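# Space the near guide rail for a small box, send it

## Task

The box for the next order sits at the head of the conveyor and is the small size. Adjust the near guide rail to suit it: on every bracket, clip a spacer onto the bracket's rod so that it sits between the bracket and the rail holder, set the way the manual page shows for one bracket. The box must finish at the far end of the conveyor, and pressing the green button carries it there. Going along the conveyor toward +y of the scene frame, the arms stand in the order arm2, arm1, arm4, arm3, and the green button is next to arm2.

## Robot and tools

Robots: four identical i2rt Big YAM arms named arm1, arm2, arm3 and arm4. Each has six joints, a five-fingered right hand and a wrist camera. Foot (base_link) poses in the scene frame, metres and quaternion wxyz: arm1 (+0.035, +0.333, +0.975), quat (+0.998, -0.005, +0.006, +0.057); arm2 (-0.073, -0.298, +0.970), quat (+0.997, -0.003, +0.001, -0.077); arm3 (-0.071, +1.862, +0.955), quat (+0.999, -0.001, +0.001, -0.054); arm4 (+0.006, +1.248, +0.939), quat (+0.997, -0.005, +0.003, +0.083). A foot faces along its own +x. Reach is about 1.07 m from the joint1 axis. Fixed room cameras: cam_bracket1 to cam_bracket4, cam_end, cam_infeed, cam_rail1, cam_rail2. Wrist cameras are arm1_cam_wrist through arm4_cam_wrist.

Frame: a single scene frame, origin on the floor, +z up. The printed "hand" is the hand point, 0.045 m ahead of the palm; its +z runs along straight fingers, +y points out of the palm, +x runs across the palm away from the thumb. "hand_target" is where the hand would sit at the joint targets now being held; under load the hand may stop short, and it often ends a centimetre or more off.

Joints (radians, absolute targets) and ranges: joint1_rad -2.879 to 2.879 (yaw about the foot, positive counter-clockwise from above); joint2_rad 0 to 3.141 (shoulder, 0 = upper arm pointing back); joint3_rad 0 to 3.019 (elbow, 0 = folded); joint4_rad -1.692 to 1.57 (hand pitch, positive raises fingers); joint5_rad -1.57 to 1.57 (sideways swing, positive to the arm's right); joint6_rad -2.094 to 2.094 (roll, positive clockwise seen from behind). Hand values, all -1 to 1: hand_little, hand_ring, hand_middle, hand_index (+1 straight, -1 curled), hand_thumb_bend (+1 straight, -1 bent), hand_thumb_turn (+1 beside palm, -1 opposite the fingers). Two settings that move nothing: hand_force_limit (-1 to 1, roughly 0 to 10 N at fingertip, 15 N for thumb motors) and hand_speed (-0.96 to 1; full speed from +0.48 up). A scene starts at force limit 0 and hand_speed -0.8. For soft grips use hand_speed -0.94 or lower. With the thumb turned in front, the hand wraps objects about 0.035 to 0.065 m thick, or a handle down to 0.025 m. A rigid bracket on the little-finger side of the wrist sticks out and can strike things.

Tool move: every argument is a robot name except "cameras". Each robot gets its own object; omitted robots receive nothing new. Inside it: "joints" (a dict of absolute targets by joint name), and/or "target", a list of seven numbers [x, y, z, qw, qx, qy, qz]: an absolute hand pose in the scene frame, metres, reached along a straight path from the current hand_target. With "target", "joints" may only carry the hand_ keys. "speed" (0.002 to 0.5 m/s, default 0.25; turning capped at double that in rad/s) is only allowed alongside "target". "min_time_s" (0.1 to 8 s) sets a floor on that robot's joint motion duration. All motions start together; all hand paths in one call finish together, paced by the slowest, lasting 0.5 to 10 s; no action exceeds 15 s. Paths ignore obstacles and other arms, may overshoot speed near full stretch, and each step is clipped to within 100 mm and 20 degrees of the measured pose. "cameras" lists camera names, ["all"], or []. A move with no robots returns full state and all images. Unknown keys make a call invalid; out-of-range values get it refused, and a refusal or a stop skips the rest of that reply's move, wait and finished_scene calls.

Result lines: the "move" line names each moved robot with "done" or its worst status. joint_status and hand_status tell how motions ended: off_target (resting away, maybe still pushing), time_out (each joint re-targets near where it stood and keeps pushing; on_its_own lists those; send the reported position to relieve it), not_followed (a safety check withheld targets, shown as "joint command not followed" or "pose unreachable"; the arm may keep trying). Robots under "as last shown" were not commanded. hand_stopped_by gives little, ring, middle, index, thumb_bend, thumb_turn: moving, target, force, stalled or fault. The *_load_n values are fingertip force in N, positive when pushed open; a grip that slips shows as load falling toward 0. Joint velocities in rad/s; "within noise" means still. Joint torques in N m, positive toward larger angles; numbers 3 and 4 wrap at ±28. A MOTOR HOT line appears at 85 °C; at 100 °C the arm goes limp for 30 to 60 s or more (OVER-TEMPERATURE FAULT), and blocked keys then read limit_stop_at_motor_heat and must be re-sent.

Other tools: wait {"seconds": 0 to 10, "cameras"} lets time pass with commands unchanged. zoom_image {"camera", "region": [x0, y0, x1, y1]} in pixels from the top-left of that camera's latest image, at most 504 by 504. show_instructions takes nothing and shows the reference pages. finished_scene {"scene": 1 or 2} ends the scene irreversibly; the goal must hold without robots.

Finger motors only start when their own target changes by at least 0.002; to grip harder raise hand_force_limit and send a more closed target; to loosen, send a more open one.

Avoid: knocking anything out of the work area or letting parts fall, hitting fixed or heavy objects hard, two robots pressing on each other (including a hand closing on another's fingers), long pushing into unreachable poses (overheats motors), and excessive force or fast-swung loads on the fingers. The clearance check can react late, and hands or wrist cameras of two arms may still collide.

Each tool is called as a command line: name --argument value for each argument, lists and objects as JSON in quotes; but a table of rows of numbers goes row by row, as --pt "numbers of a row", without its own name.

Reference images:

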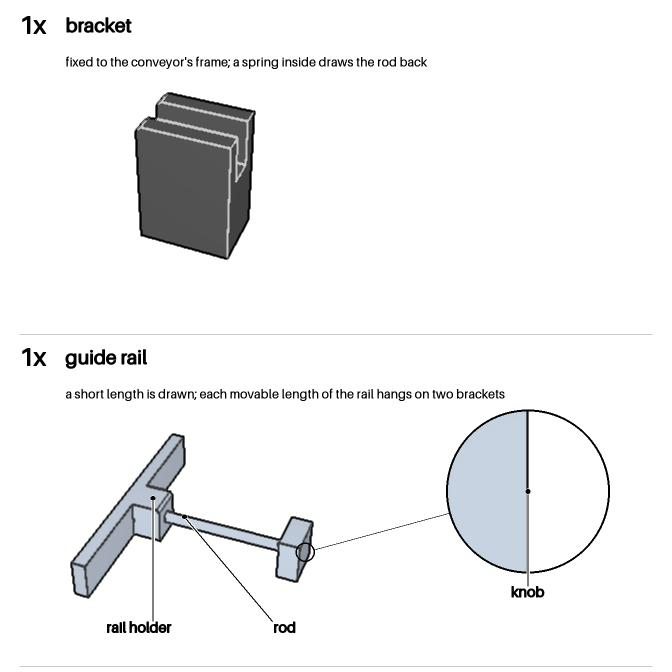

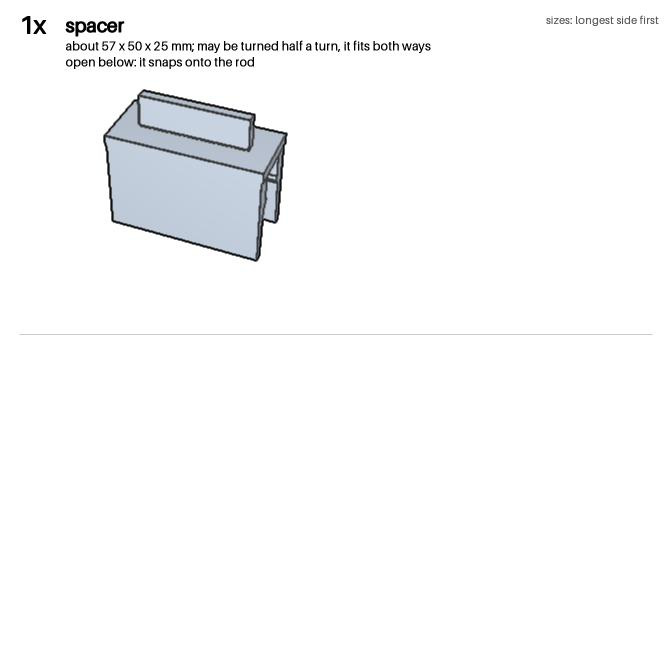

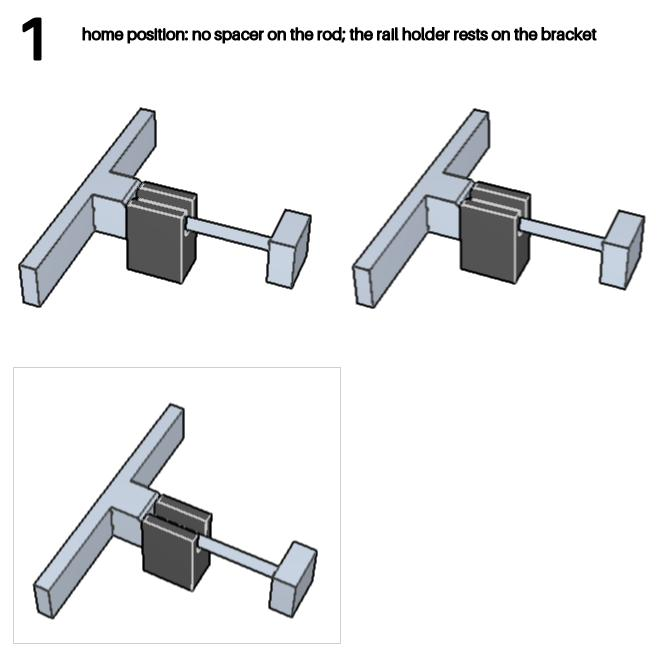

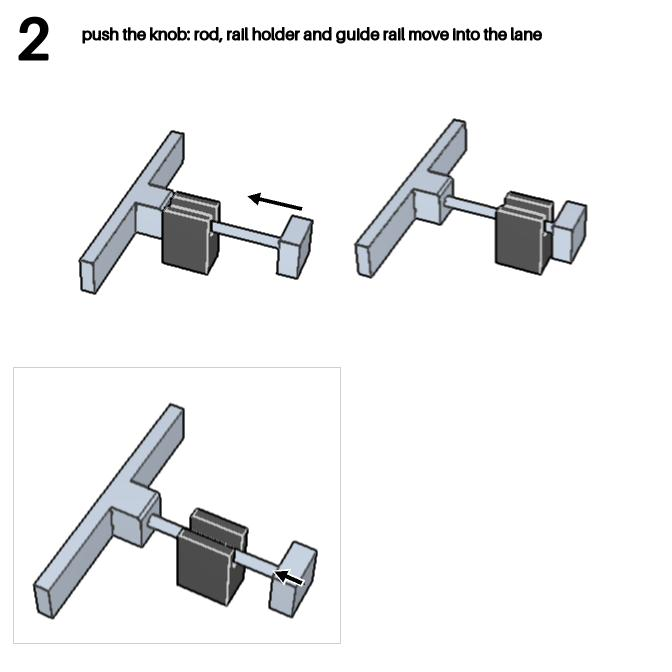

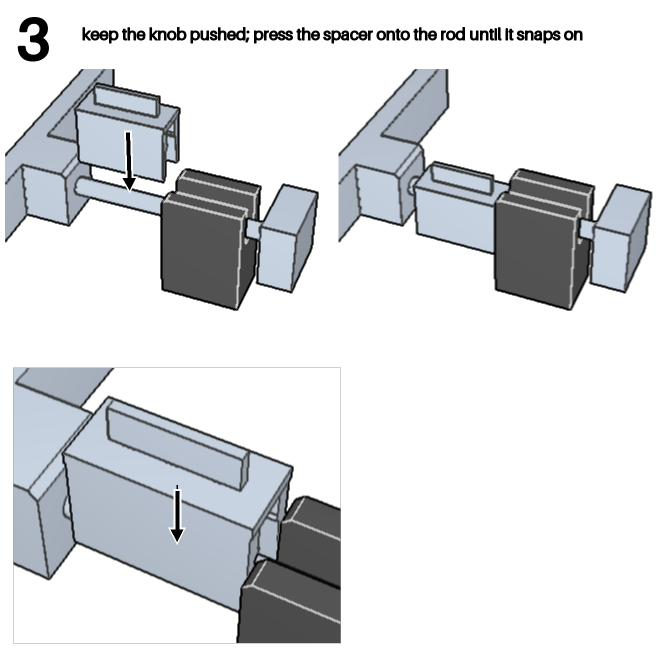

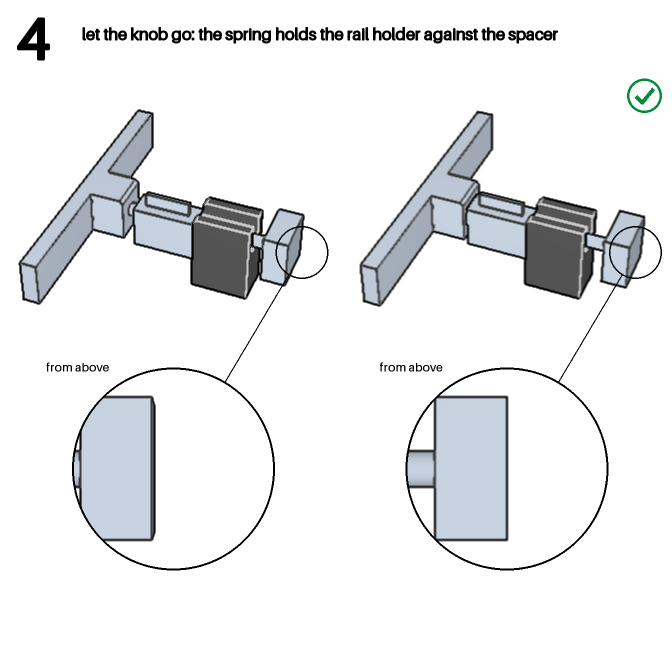

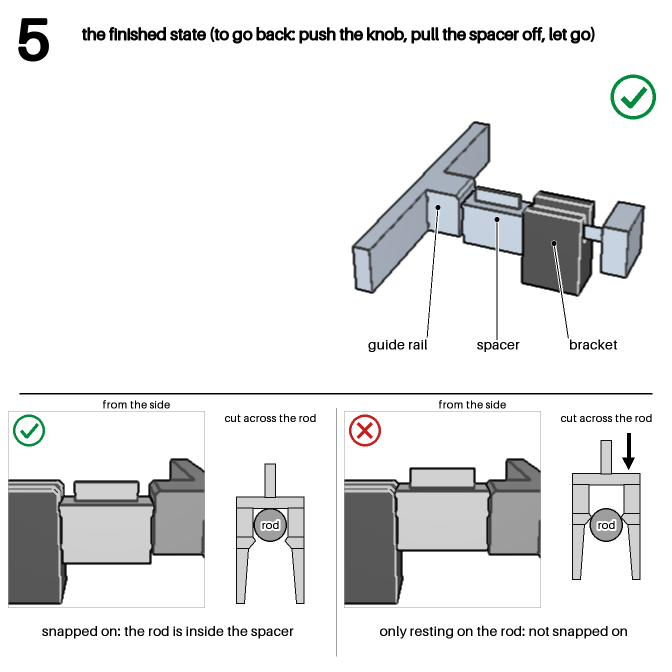

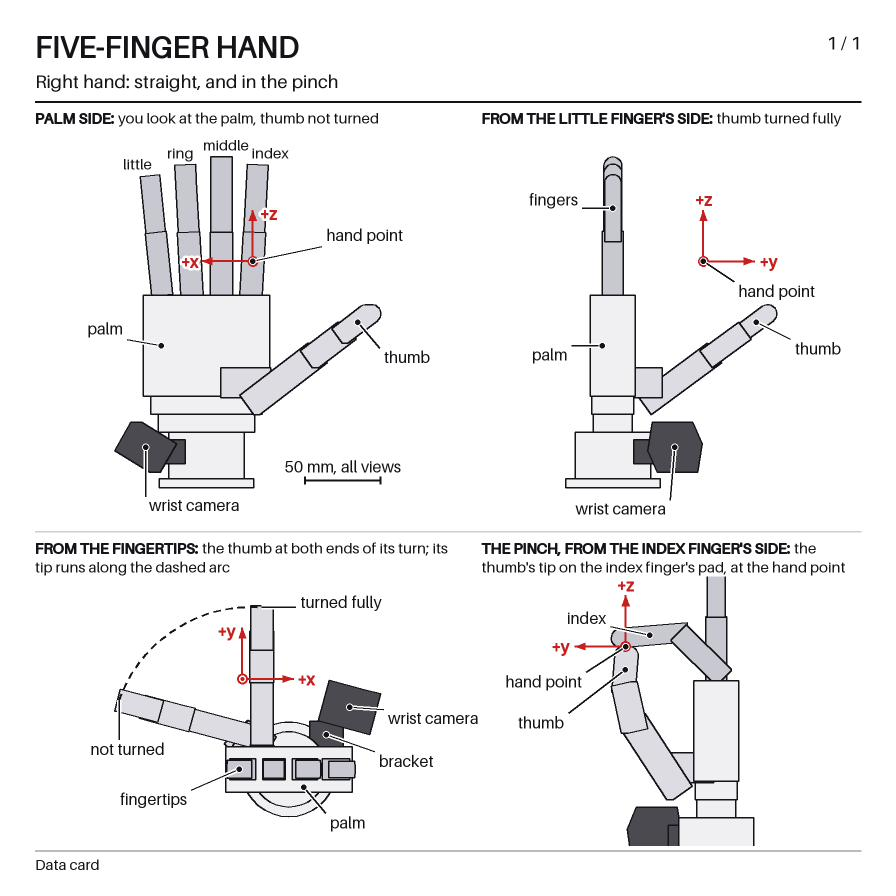

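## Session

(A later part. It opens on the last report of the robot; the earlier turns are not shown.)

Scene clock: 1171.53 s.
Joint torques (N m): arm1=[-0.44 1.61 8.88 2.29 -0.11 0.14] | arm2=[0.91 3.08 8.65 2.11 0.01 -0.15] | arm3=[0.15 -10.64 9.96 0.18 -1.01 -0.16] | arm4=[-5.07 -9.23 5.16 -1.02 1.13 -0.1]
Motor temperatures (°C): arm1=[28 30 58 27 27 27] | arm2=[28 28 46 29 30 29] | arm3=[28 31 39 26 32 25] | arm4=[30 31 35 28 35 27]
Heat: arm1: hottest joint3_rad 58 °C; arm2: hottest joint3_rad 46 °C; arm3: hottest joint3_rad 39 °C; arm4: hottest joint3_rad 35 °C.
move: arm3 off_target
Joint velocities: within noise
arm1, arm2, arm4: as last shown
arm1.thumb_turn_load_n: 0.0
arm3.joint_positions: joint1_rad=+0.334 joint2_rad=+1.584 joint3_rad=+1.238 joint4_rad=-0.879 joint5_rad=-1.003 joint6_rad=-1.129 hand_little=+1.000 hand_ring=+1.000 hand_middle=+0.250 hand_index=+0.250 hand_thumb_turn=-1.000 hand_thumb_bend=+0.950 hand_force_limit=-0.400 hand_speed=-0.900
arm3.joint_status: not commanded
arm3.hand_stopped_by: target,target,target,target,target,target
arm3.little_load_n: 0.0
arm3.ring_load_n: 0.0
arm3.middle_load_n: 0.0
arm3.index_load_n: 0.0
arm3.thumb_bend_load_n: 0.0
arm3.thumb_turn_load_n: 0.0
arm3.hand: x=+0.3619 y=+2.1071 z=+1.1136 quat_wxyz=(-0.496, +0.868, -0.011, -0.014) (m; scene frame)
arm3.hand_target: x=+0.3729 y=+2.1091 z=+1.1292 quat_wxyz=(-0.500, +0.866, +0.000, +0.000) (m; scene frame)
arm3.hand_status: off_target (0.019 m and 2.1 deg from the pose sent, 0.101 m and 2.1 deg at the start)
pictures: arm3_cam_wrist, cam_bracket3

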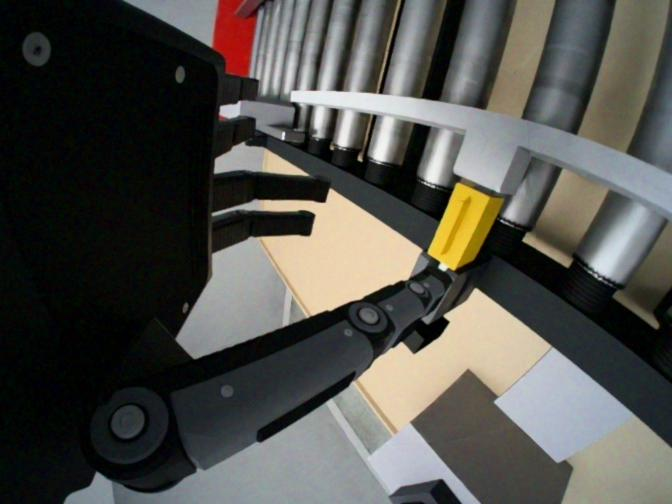

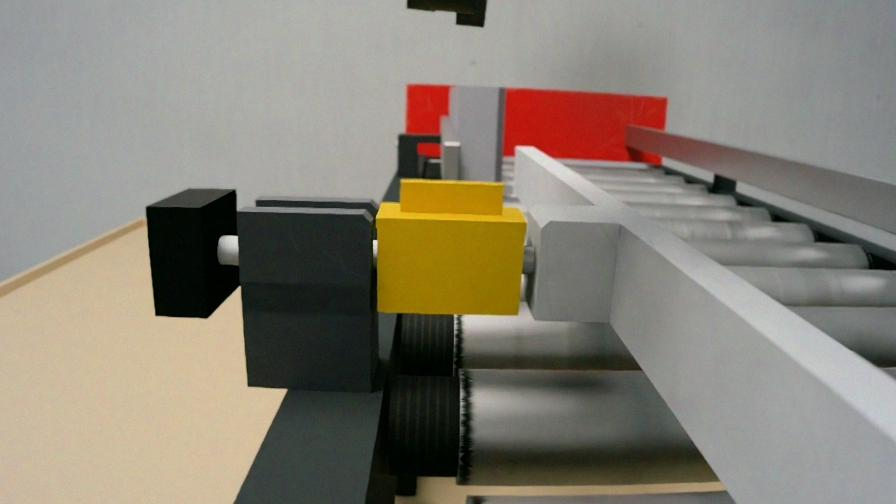

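zoom_image --camera "arm3_cam_wrist" --region '[400, 150, 540, 290]'

Scaled by 3.600 from the camera's 672x504 image, which has a finer 960x720 frame.

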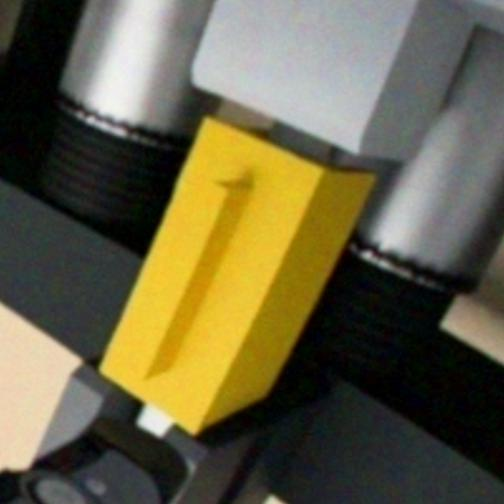

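move --arm3 '{"target": [0.40, 2.11, 1.19, 0.5, -0.75, -0.35, -0.25], "speed": 0.15, "joints": {"hand_speed": -0.3, "hand_index": 1, "hand_middle": 1, "hand_thumb_bend": 0.0}}'

move --arm3 '{"target": [0.441, 2.125, 1.18, 0.5, -0.5, -0.5, -0.5], "speed": 0.2}' --cameras '["cam_bracket3", "arm3_cam_wrist", "cam_rail2"]'

Scene clock: 1229.10 s.
Joint torques (N m): arm1=[-0.26 2.2 8.85 2.33 -0.09 0.14] | arm2=[0.97 3.02 8.66 2.13 0.01 -0.14] | arm3=[-0.85 -9.29 6.99 1.36 -1.24 -0.18] | arm4=[-5.07 -9.35 5.16 -1.01 1.12 -0.1]
Motor temperatures (°C): arm1=[28 30 59 27 27 27] | arm2=[28 28 46 29 30 29] | arm3=[28 31 43 26 33 25] | arm4=[30 31 35 28 35 27]
Heat: arm1: hottest joint3_rad 59 °C; arm2: hottest joint3_rad 46 °C; arm3: hottest joint3_rad 43 °C; arm4: hottest joint3_rad 35 °C.
move: arm3 off_target
Joint velocities: within noise
arm1, arm2, arm4: as last shown
arm1.little_load_n: 0.5
arm3.joint_positions: joint1_rad=+0.334 joint2_rad=+1.444 joint3_rad=+1.214 joint4_rad=-0.827 joint5_rad=-1.121 joint6_rad=-1.893 hand_little=+1.000 hand_ring=+1.000 hand_middle=+1.000 hand_index=+1.000 hand_thumb_turn=-1.000 hand_thumb_bend=+0.000 hand_force_limit=-0.400 hand_speed=-0.300
arm3.joint_status: all done
arm3.hand_stopped_by: target,target,target,target,target,target
arm3.little_load_n: 0.0
arm3.ring_load_n: 0.0
arm3.middle_load_n: 0.0
arm3.index_load_n: 0.0
arm3.thumb_bend_load_n: 0.0
arm3.thumb_turn_load_n: 0.5
arm3.hand: x=+0.3960 y=+2.1194 z=+1.1853 quat_wxyz=(-0.503, +0.753, +0.351, +0.238) (m; scene frame)
arm3.hand_target: x=+0.3994 y=+2.1137 z=+1.1883 quat_wxyz=(-0.502, +0.749, +0.353, +0.248) (m; scene frame)
arm3.hand_status: off_target (0.011 m and 1.5 deg from the pose sent, 0.085 m and 53.6 deg at the start)
arm4.index_load_n: -1.0
pictures: none

Scene clock: 1232.63 s.
Joint torques (N m): arm1=[-0.21 1.61 8.91 2.35 -0.05 0.11] | arm2=[0.97 3.08 8.65 2.11 0.01 -0.14] | arm3=[-0.97 -7.59 5.48 1.94 -0.04 0.07] | arm4=[-5.13 -9.29 5.15 -1.01 1.13 -0.1]
Motor temperatures (°C): arm1=[28 30 59 27 27 27] | arm2=[28 28 46 29 30 29] | arm3=[28 31 43 26 33 25] | arm4=[30 31 35 28 35 27]
Heat: arm1: hottest joint3_rad 59 °C; arm2: hottest joint3_rad 46 °C; arm3: hottest joint3_rad 43 °C; arm4: hottest joint3_rad 35 °C.
move: arm3 off_target
Joint velocities: within noise
arm1, arm2, arm4: as last shown
arm1.little_load_n: 0.0
arm2.ring_load_n: 0.5
arm3.joint_positions: joint1_rad=+0.279 joint2_rad=+1.573 joint3_rad=+0.872 joint4_rad=+0.756 joint5_rad=-1.428 joint6_rad=-1.538 hand_little=+1.000 hand_ring=+1.000 hand_middle=+1.000 hand_index=+1.000 hand_thumb_turn=-1.000 hand_thumb_bend=+0.000 hand_force_limit=-0.400 hand_speed=-0.300
arm3.joint_status: not commanded
arm3.hand_stopped_by: target,target,target,target,target,target
arm3.little_load_n: 0.0
arm3.ring_load_n: 0.0
arm3.middle_load_n: 0.0
arm3.index_load_n: 0.0
arm3.thumb_bend_load_n: 0.0
arm3.thumb_turn_load_n: 0.0
arm3.hand: x=+0.4352 y=+2.1363 z=+1.1916 quat_wxyz=(-0.504, +0.487, +0.510, +0.499) (m; scene frame)
arm3.hand_target: x=+0.4394 y=+2.1286 z=+1.1806 quat_wxyz=(-0.505, +0.496, +0.502, +0.497) (m; scene frame)
arm3.hand_status: off_target (0.017 m and 2.0 deg from the pose sent, 0.046 m and 45.4 deg at the start)
arm4.index_load_n: -0.5
pictures: arm3_cam_wrist, cam_bracket3, cam_rail2

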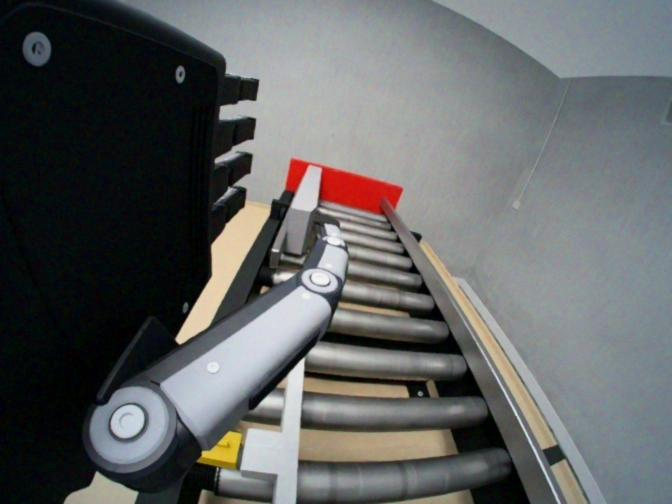

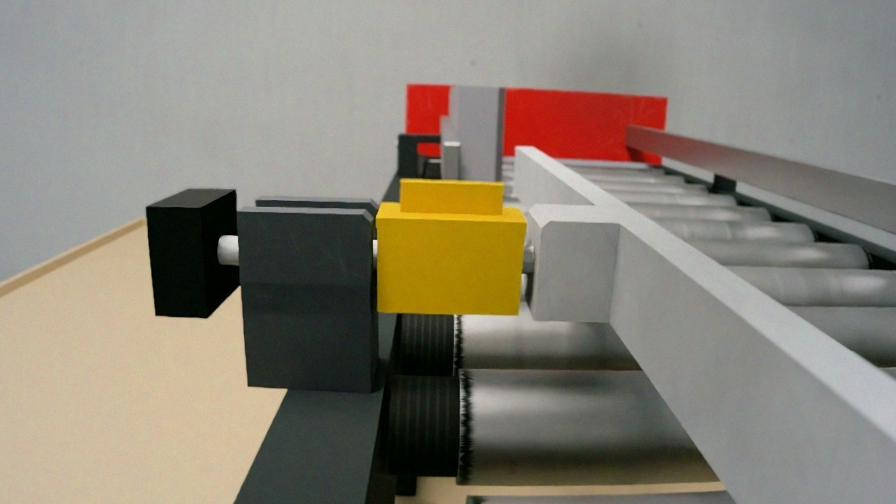

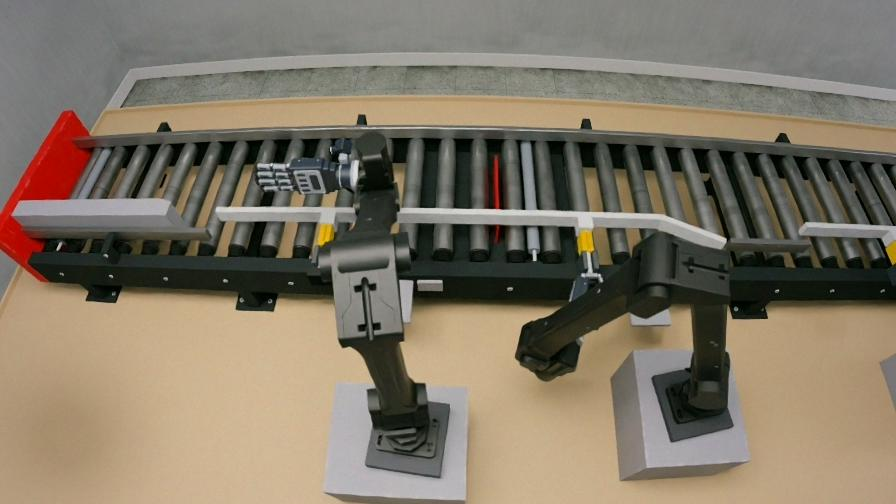

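move --arm3 '{"target": [0.443, 2.121, 1.10, 0.5, -0.5, -0.5, -0.5], "speed": 0.1}' --cameras '["cam_bracket3", "arm3_cam_wrist", "cam_end"]'

zoom_image --camera "cam_end" --region '[540, 80, 800, 280]'

Scene clock: 1239.53 s.
Joint torques (N m): arm1=[-0.38 2.2 8.75 2.35 -0.08 0.11] | arm2=[0.97 3.02 8.65 2.13 0.01 -0.15] | arm3=[-0.91 -8.7 4.38 1.94 -0.09 0.08] | arm4=[-5.07 -9.35 5.16 -1.03 1.12 -0.1]
Motor temperatures (°C): arm1=[28 30 59 27 27 27] | arm2=[28 28 46 29 30 29] | arm3=[28 31 42 26 33 25] | arm4=[30 31 35 28 35 27]
Heat: arm1: hottest joint3_rad 59 °C; arm2: hottest joint3_rad 46 °C; arm3: hottest joint3_rad 42 °C; arm4: hottest joint3_rad 35 °C.
move: arm3 off_target
Joint velocities: within noise
arm1, arm2, arm4: as last shown
arm2.ring_load_n: 0.0
arm3.joint_positions: joint1_rad=+0.265 joint2_rad=+1.748 joint3_rad=+0.813 joint4_rad=+0.949 joint5_rad=-1.417 joint6_rad=-1.575 hand_little=+1.000 hand_ring=+1.000 hand_middle=+1.000 hand_index=+1.000 hand_thumb_turn=-1.000 hand_thumb_bend=+0.000 hand_force_limit=-0.400 hand_speed=-0.300
arm3.joint_status: not commanded
arm3.hand_stopped_by: target,target,target,target,target,target
arm3.little_load_n: 0.0
arm3.ring_load_n: 0.0
arm3.middle_load_n: 0.0
arm3.index_load_n: -0.5
arm3.thumb_bend_load_n: 0.0
arm3.thumb_turn_load_n: 0.0
arm3.hand: x=+0.4408 y=+2.1284 z=+1.1089 quat_wxyz=(-0.497, +0.495, +0.505, +0.503) (m; scene frame)
arm3.hand_target: x=+0.4436 y=+2.1204 z=+1.1006 quat_wxyz=(-0.497, +0.503, +0.498, +0.503) (m; scene frame)
arm3.hand_status: off_target (0.012 m and 0.9 deg from the pose sent, 0.093 m and 2.0 deg at the start)
pictures: arm3_cam_wrist, cam_bracket3, cam_end

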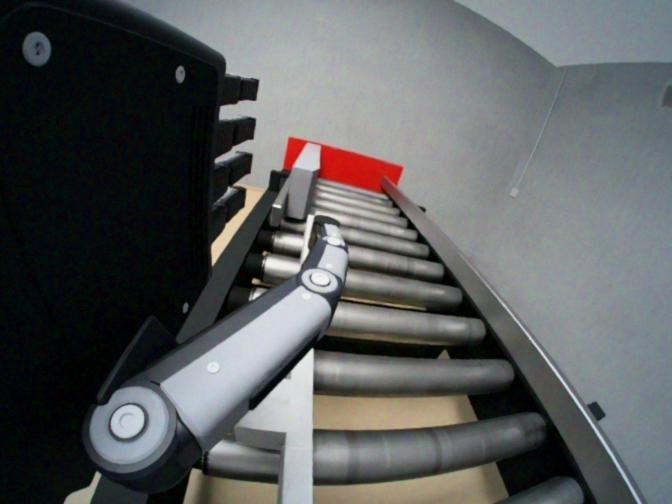

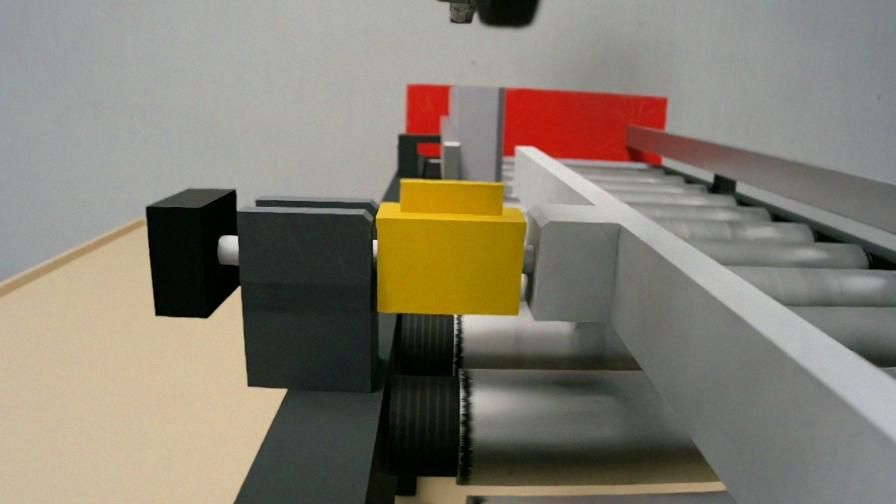

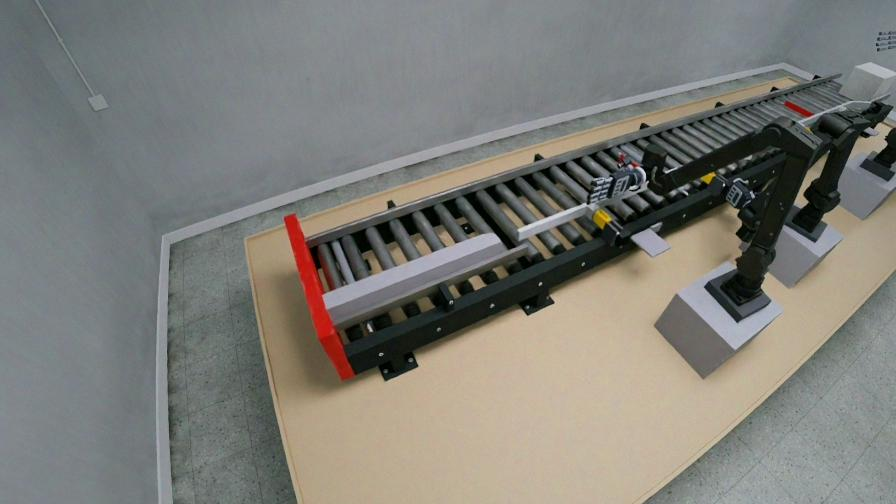

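Scaled by 1.938.

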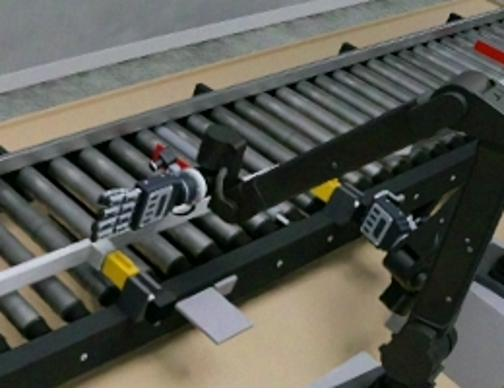

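move --arm3 '{"target": [0.443, 2.121, 1.055, 0.5, -0.5, -0.5, -0.5], "speed": 0.06}' --cameras '["cam_bracket3", "arm3_cam_wrist", "cam_end"]'

zoom_image --camera "cam_bracket3" --region '[340, 50, 640, 350]'

zoom_image --camera "cam_end" --region '[560, 140, 700, 260]'

Scene clock: 1250.60 s.
Joint torques (N m): arm1=[-0.73 1.61 8.94 2.22 -0.09 0.08] | arm2=[0.97 2.96 8.65 2.11 0.02 -0.14] | arm3=[-0.91 -9.05 3.54 2 -0.32 0.06] | arm4=[-5.07 -9.41 5.15 -0.99 1.12 -0.09]
Motor temperatures (°C): arm1=[28 30 59 27 27 27] | arm2=[28 28 46 29 30 29] | arm3=[28 31 42 26 32 25] | arm4=[30 31 35 28 35 27]
Heat: arm1: hottest joint3_rad 59 °C; arm2: hottest joint3_rad 46 °C; arm3: hottest joint3_rad 42 °C; arm4: hottest joint3_rad 35 °C.
move: arm3 off_target
Joint velocities: within noise
arm1, arm2, arm4: as last shown
arm3.joint_positions: joint1_rad=+0.265 joint2_rad=+1.865 joint3_rad=+0.809 joint4_rad=+1.067 joint5_rad=-1.423 joint6_rad=-1.580 hand_little=+1.000 hand_ring=+1.000 hand_middle=+1.000 hand_index=+1.000 hand_thumb_turn=-1.000 hand_thumb_bend=+0.000 hand_force_limit=-0.400 hand_speed=-0.300
arm3.joint_status: not commanded
arm3.hand_stopped_by: target,target,target,target,target,target
arm3.little_load_n: 0.0
arm3.ring_load_n: 0.0
arm3.middle_load_n: 0.0
arm3.index_load_n: 0.0
arm3.thumb_bend_load_n: 0.0
arm3.thumb_turn_load_n: 0.0
arm3.hand: x=+0.4417 y=+2.1290 z=+1.0655 quat_wxyz=(-0.498, +0.493, +0.507, +0.502) (m; scene frame)
arm3.hand_target: x=+0.4424 y=+2.1211 z=+1.0559 quat_wxyz=(-0.500, +0.500, +0.500, +0.500) (m; scene frame)
arm3.hand_status: off_target (0.013 m and 1.2 deg from the pose sent, 0.054 m and 0.9 deg at the start)
arm4.thumb_bend_load_n: 0.5
pictures: arm3_cam_wrist, cam_bracket3, cam_end

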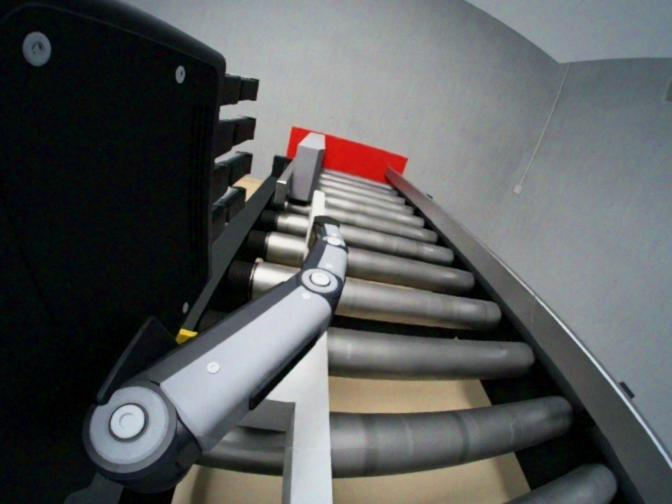

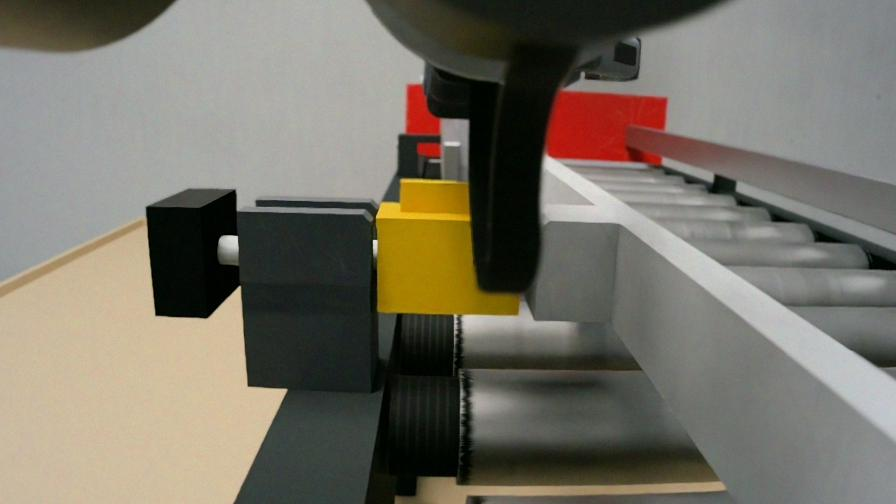

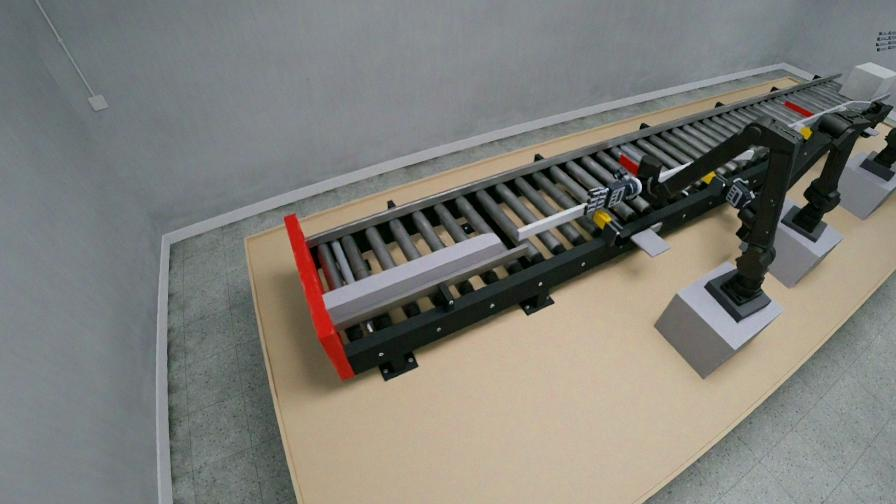

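Scaled by 1.680.

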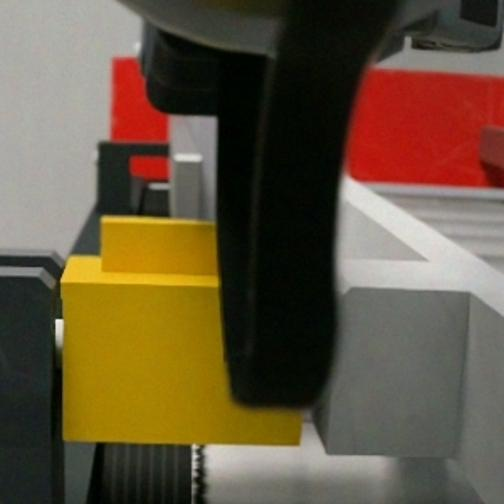

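Scaled by 3.600.

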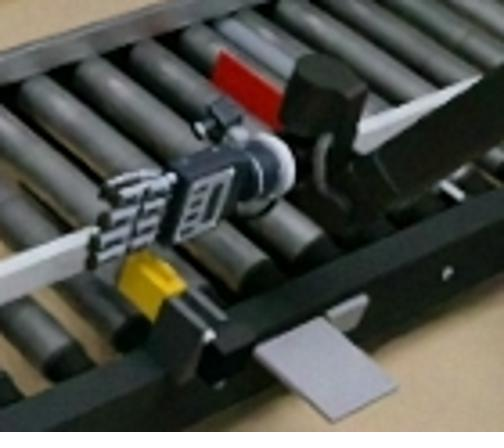

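move --arm3 '{"target": [0.4355, 2.121, 1.050, 0.5, -0.5, -0.5, -0.5], "speed": 0.05}' --cameras '["cam_bracket3", "arm3_cam_wrist", "cam_end", "cam_rail2"]'

zoom_image --camera "cam_bracket3" --region '[340, 0, 640, 300]'

zoom_image --camera "arm3_cam_wrist" --region '[80, 200, 380, 500]'

zoom_image --camera "cam_rail2" --region '[270, 150, 430, 270]'

Scene clock: 1276.03 s.
Joint torques (N m): arm1=[-0.85 1.61 8.83 2.33 -0.03 0.13] | arm2=[0.85 3.02 8.65 2.11 0.01 -0.14] | arm3=[-0.73 -8.76 3.37 1.94 -0.19 0.04] | arm4=[-5.19 -9.29 5.15 -1.02 1.12 -0.09]
Motor temperatures (°C): arm1=[28 30 59 27 27 27] | arm2=[28 28 46 29 30 29] | arm3=[28 31 40 26 32 25] | arm4=[30 31 35 28 35 27]
Heat: arm1: hottest joint3_rad 59 °C; arm2: hottest joint3_rad 46 °C; arm3: hottest joint3_rad 40 °C; arm4: hottest joint3_rad 35 °C.
move: arm3 off_target
Joint velocities: within noise
arm1.joint_positions: joint1_rad=+0.136 joint2_rad=+0.617 joint3_rad=+1.332 joint4_rad=-1.203 joint5_rad=-0.121 joint6_rad=-1.300 hand_little=+1.000 hand_ring=+1.000 hand_middle=+1.000 hand_index=+1.000 hand_thumb_turn=+1.000 hand_thumb_bend=+1.000 hand_force_limit=+0.000 hand_speed=-0.800
arm1.joint_status: not commanded
arm1.hand_stopped_by: target,target,target,target,target,target
arm1.little_load_n: 0.0
arm1.ring_load_n: 0.5
arm1.middle_load_n: 0.0
arm1.index_load_n: 0.0
arm1.thumb_bend_load_n: 0.0
arm1.thumb_turn_load_n: 0.0
arm1.hand: x=+0.2992 y=+0.3763 z=+1.4587 quat_wxyz=(-0.178, +0.860, +0.023, +0.478) (m; scene frame)
arm1.hand_target: x=+0.2980 y=+0.3761 z=+1.4709 quat_wxyz=(-0.180, +0.853, +0.024, +0.489) (m; scene frame)
arm1.hand_status: not commanded
arm2.joint_positions: joint1_rad=-0.027 joint2_rad=+0.640 joint3_rad=+1.404 joint4_rad=-1.216 joint5_rad=-0.086 joint6_rad=-1.008 hand_little=+1.000 hand_ring=+1.000 hand_middle=+1.000 hand_index=+1.000 hand_thumb_turn=+1.000 hand_thumb_bend=+1.000 hand_force_limit=+0.000 hand_speed=-0.800
arm2.joint_status: not commanded
arm2.hand_stopped_by: target,target,target,target,target,target
arm2.little_load_n: 0.0
arm2.ring_load_n: 0.0
arm2.middle_load_n: 0.0
arm2.index_load_n: 0.0
arm2.thumb_bend_load_n: 0.0
arm2.thumb_turn_load_n: 0.0
arm2.hand: x=+0.1735 y=-0.3588 z=+1.4749 quat_wxyz=(-0.134, +0.798, -0.285, +0.513) (m; scene frame)
arm2.hand_target: x=+0.1724 y=-0.3585 z=+1.4879 quat_wxyz=(-0.136, +0.791, -0.282, +0.525) (m; scene frame)
arm2.hand_status: not commanded
arm3.joint_positions: joint1_rad=+0.265 joint2_rad=+1.868 joint3_rad=+0.787 joint4_rad=+1.092 joint5_rad=-1.423 joint6_rad=-1.580 hand_little=+1.000 hand_ring=+1.000 hand_middle=+1.000 hand_index=+1.000 hand_thumb_turn=-1.000 hand_thumb_bend=+0.000 hand_force_limit=-0.400 hand_speed=-0.300
arm3.joint_status: not commanded
arm3.hand_stopped_by: target,target,target,target,target,target
arm3.little_load_n: 0.0
arm3.ring_load_n: 0.0
arm3.middle_load_n: 0.0
arm3.index_load_n: 0.0
arm3.thumb_bend_load_n: 0.0
arm3.thumb_turn_load_n: 0.0
arm3.hand: x=+0.4346 y=+2.1279 z=+1.0605 quat_wxyz=(-0.498, +0.493, +0.507, +0.502) (m; scene frame)
arm3.hand_target: x=+0.4350 y=+2.1210 z=+1.0501 quat_wxyz=(-0.500, +0.501, +0.500, +0.499) (m; scene frame)
arm3.hand_status: off_target (0.013 m and 1.2 deg from the pose sent, 0.019 m and 1.2 deg at the start)
arm4.joint_positions: joint1_rad=+1.153 joint2_rad=+1.973 joint3_rad=+0.802 joint4_rad=-1.670 joint5_rad=+1.539 joint6_rad=+1.263 hand_little=-1.000 hand_ring=-1.000 hand_middle=-1.000 hand_index=-1.000 hand_thumb_turn=-1.000 hand_thumb_bend=+1.000 hand_force_limit=+0.000 hand_speed=+0.000
arm4.joint_status: not commanded
arm4.hand_stopped_by: target,target,target,target,target,target
arm4.little_load_n: 0.0
arm4.ring_load_n: 0.0
arm4.middle_load_n: -2.0
arm4.index_load_n: -0.5
arm4.thumb_bend_load_n: 0.0
arm4.thumb_turn_load_n: 0.0
arm4.hand: x=+0.2534 y=+1.4374 z=+0.9824 quat_wxyz=(+0.106, +0.705, -0.093, +0.695) (m; scene frame)
arm4.hand_target: x=+0.2763 y=+1.4295 z=+0.9805 quat_wxyz=(+0.123, +0.698, -0.124, +0.695) (m; scene frame)
arm4.hand_status: not commanded
pictures: arm3_cam_wrist, cam_bracket3, cam_end, cam_rail2

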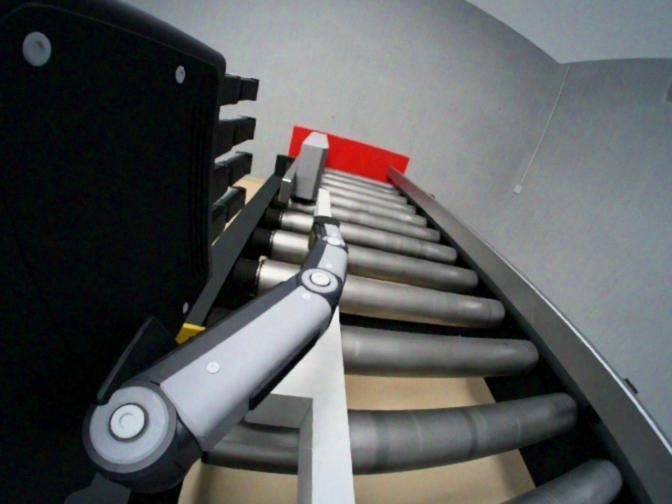

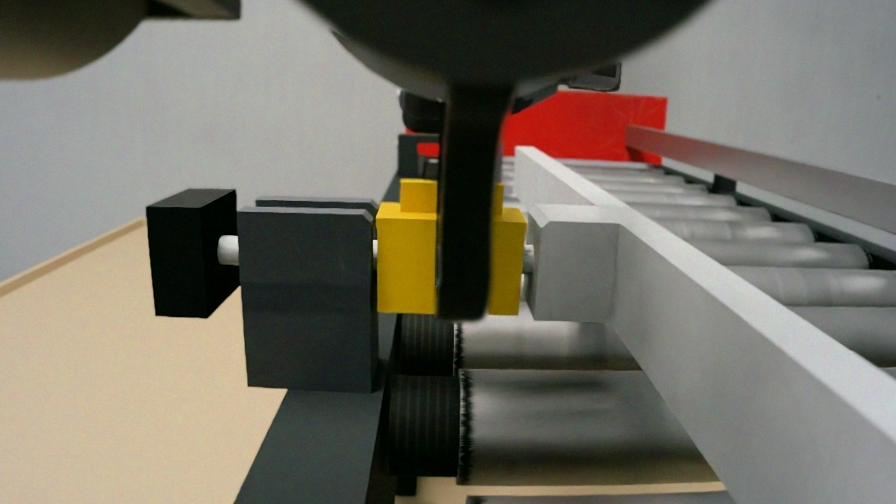

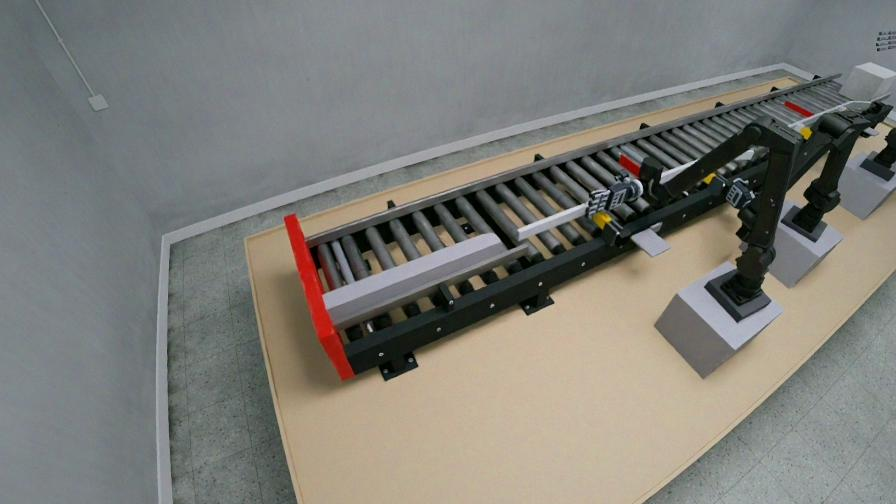

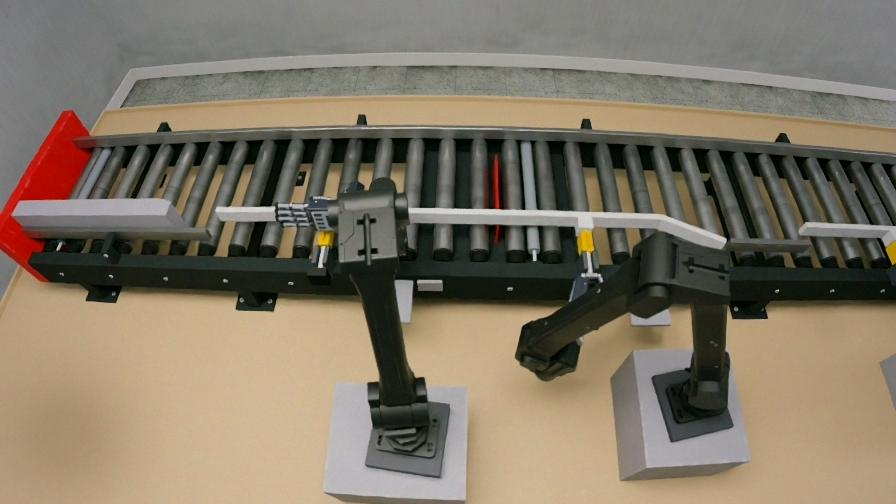

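Scaled by 1.680.

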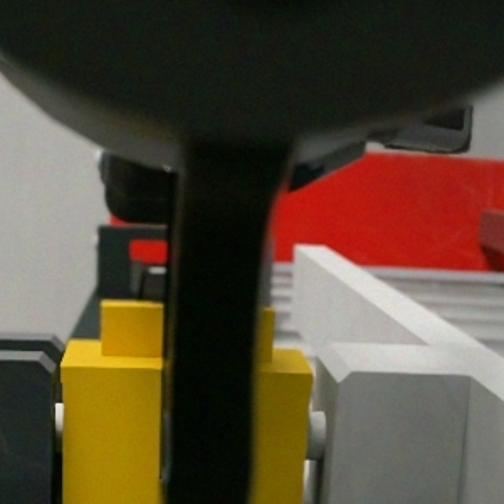

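Scaled by 1.680 from the camera's 672x504 image, which has a finer 960x720 frame.

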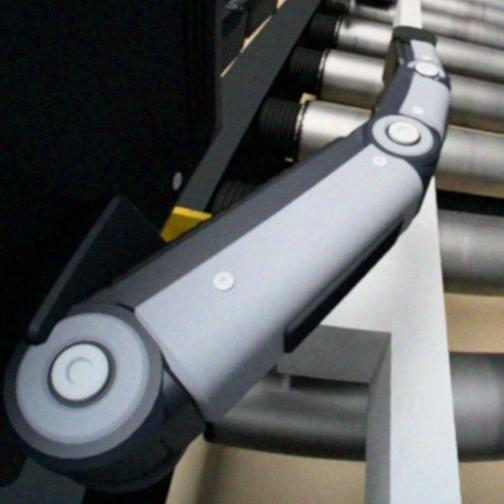

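Scaled by 3.150.

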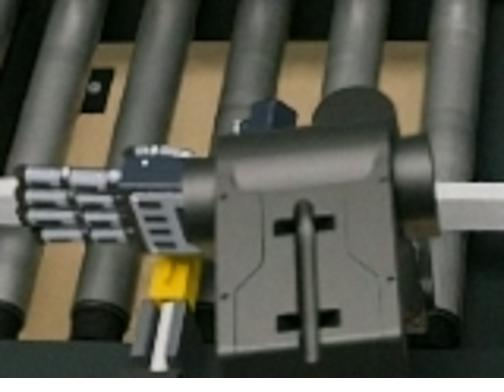

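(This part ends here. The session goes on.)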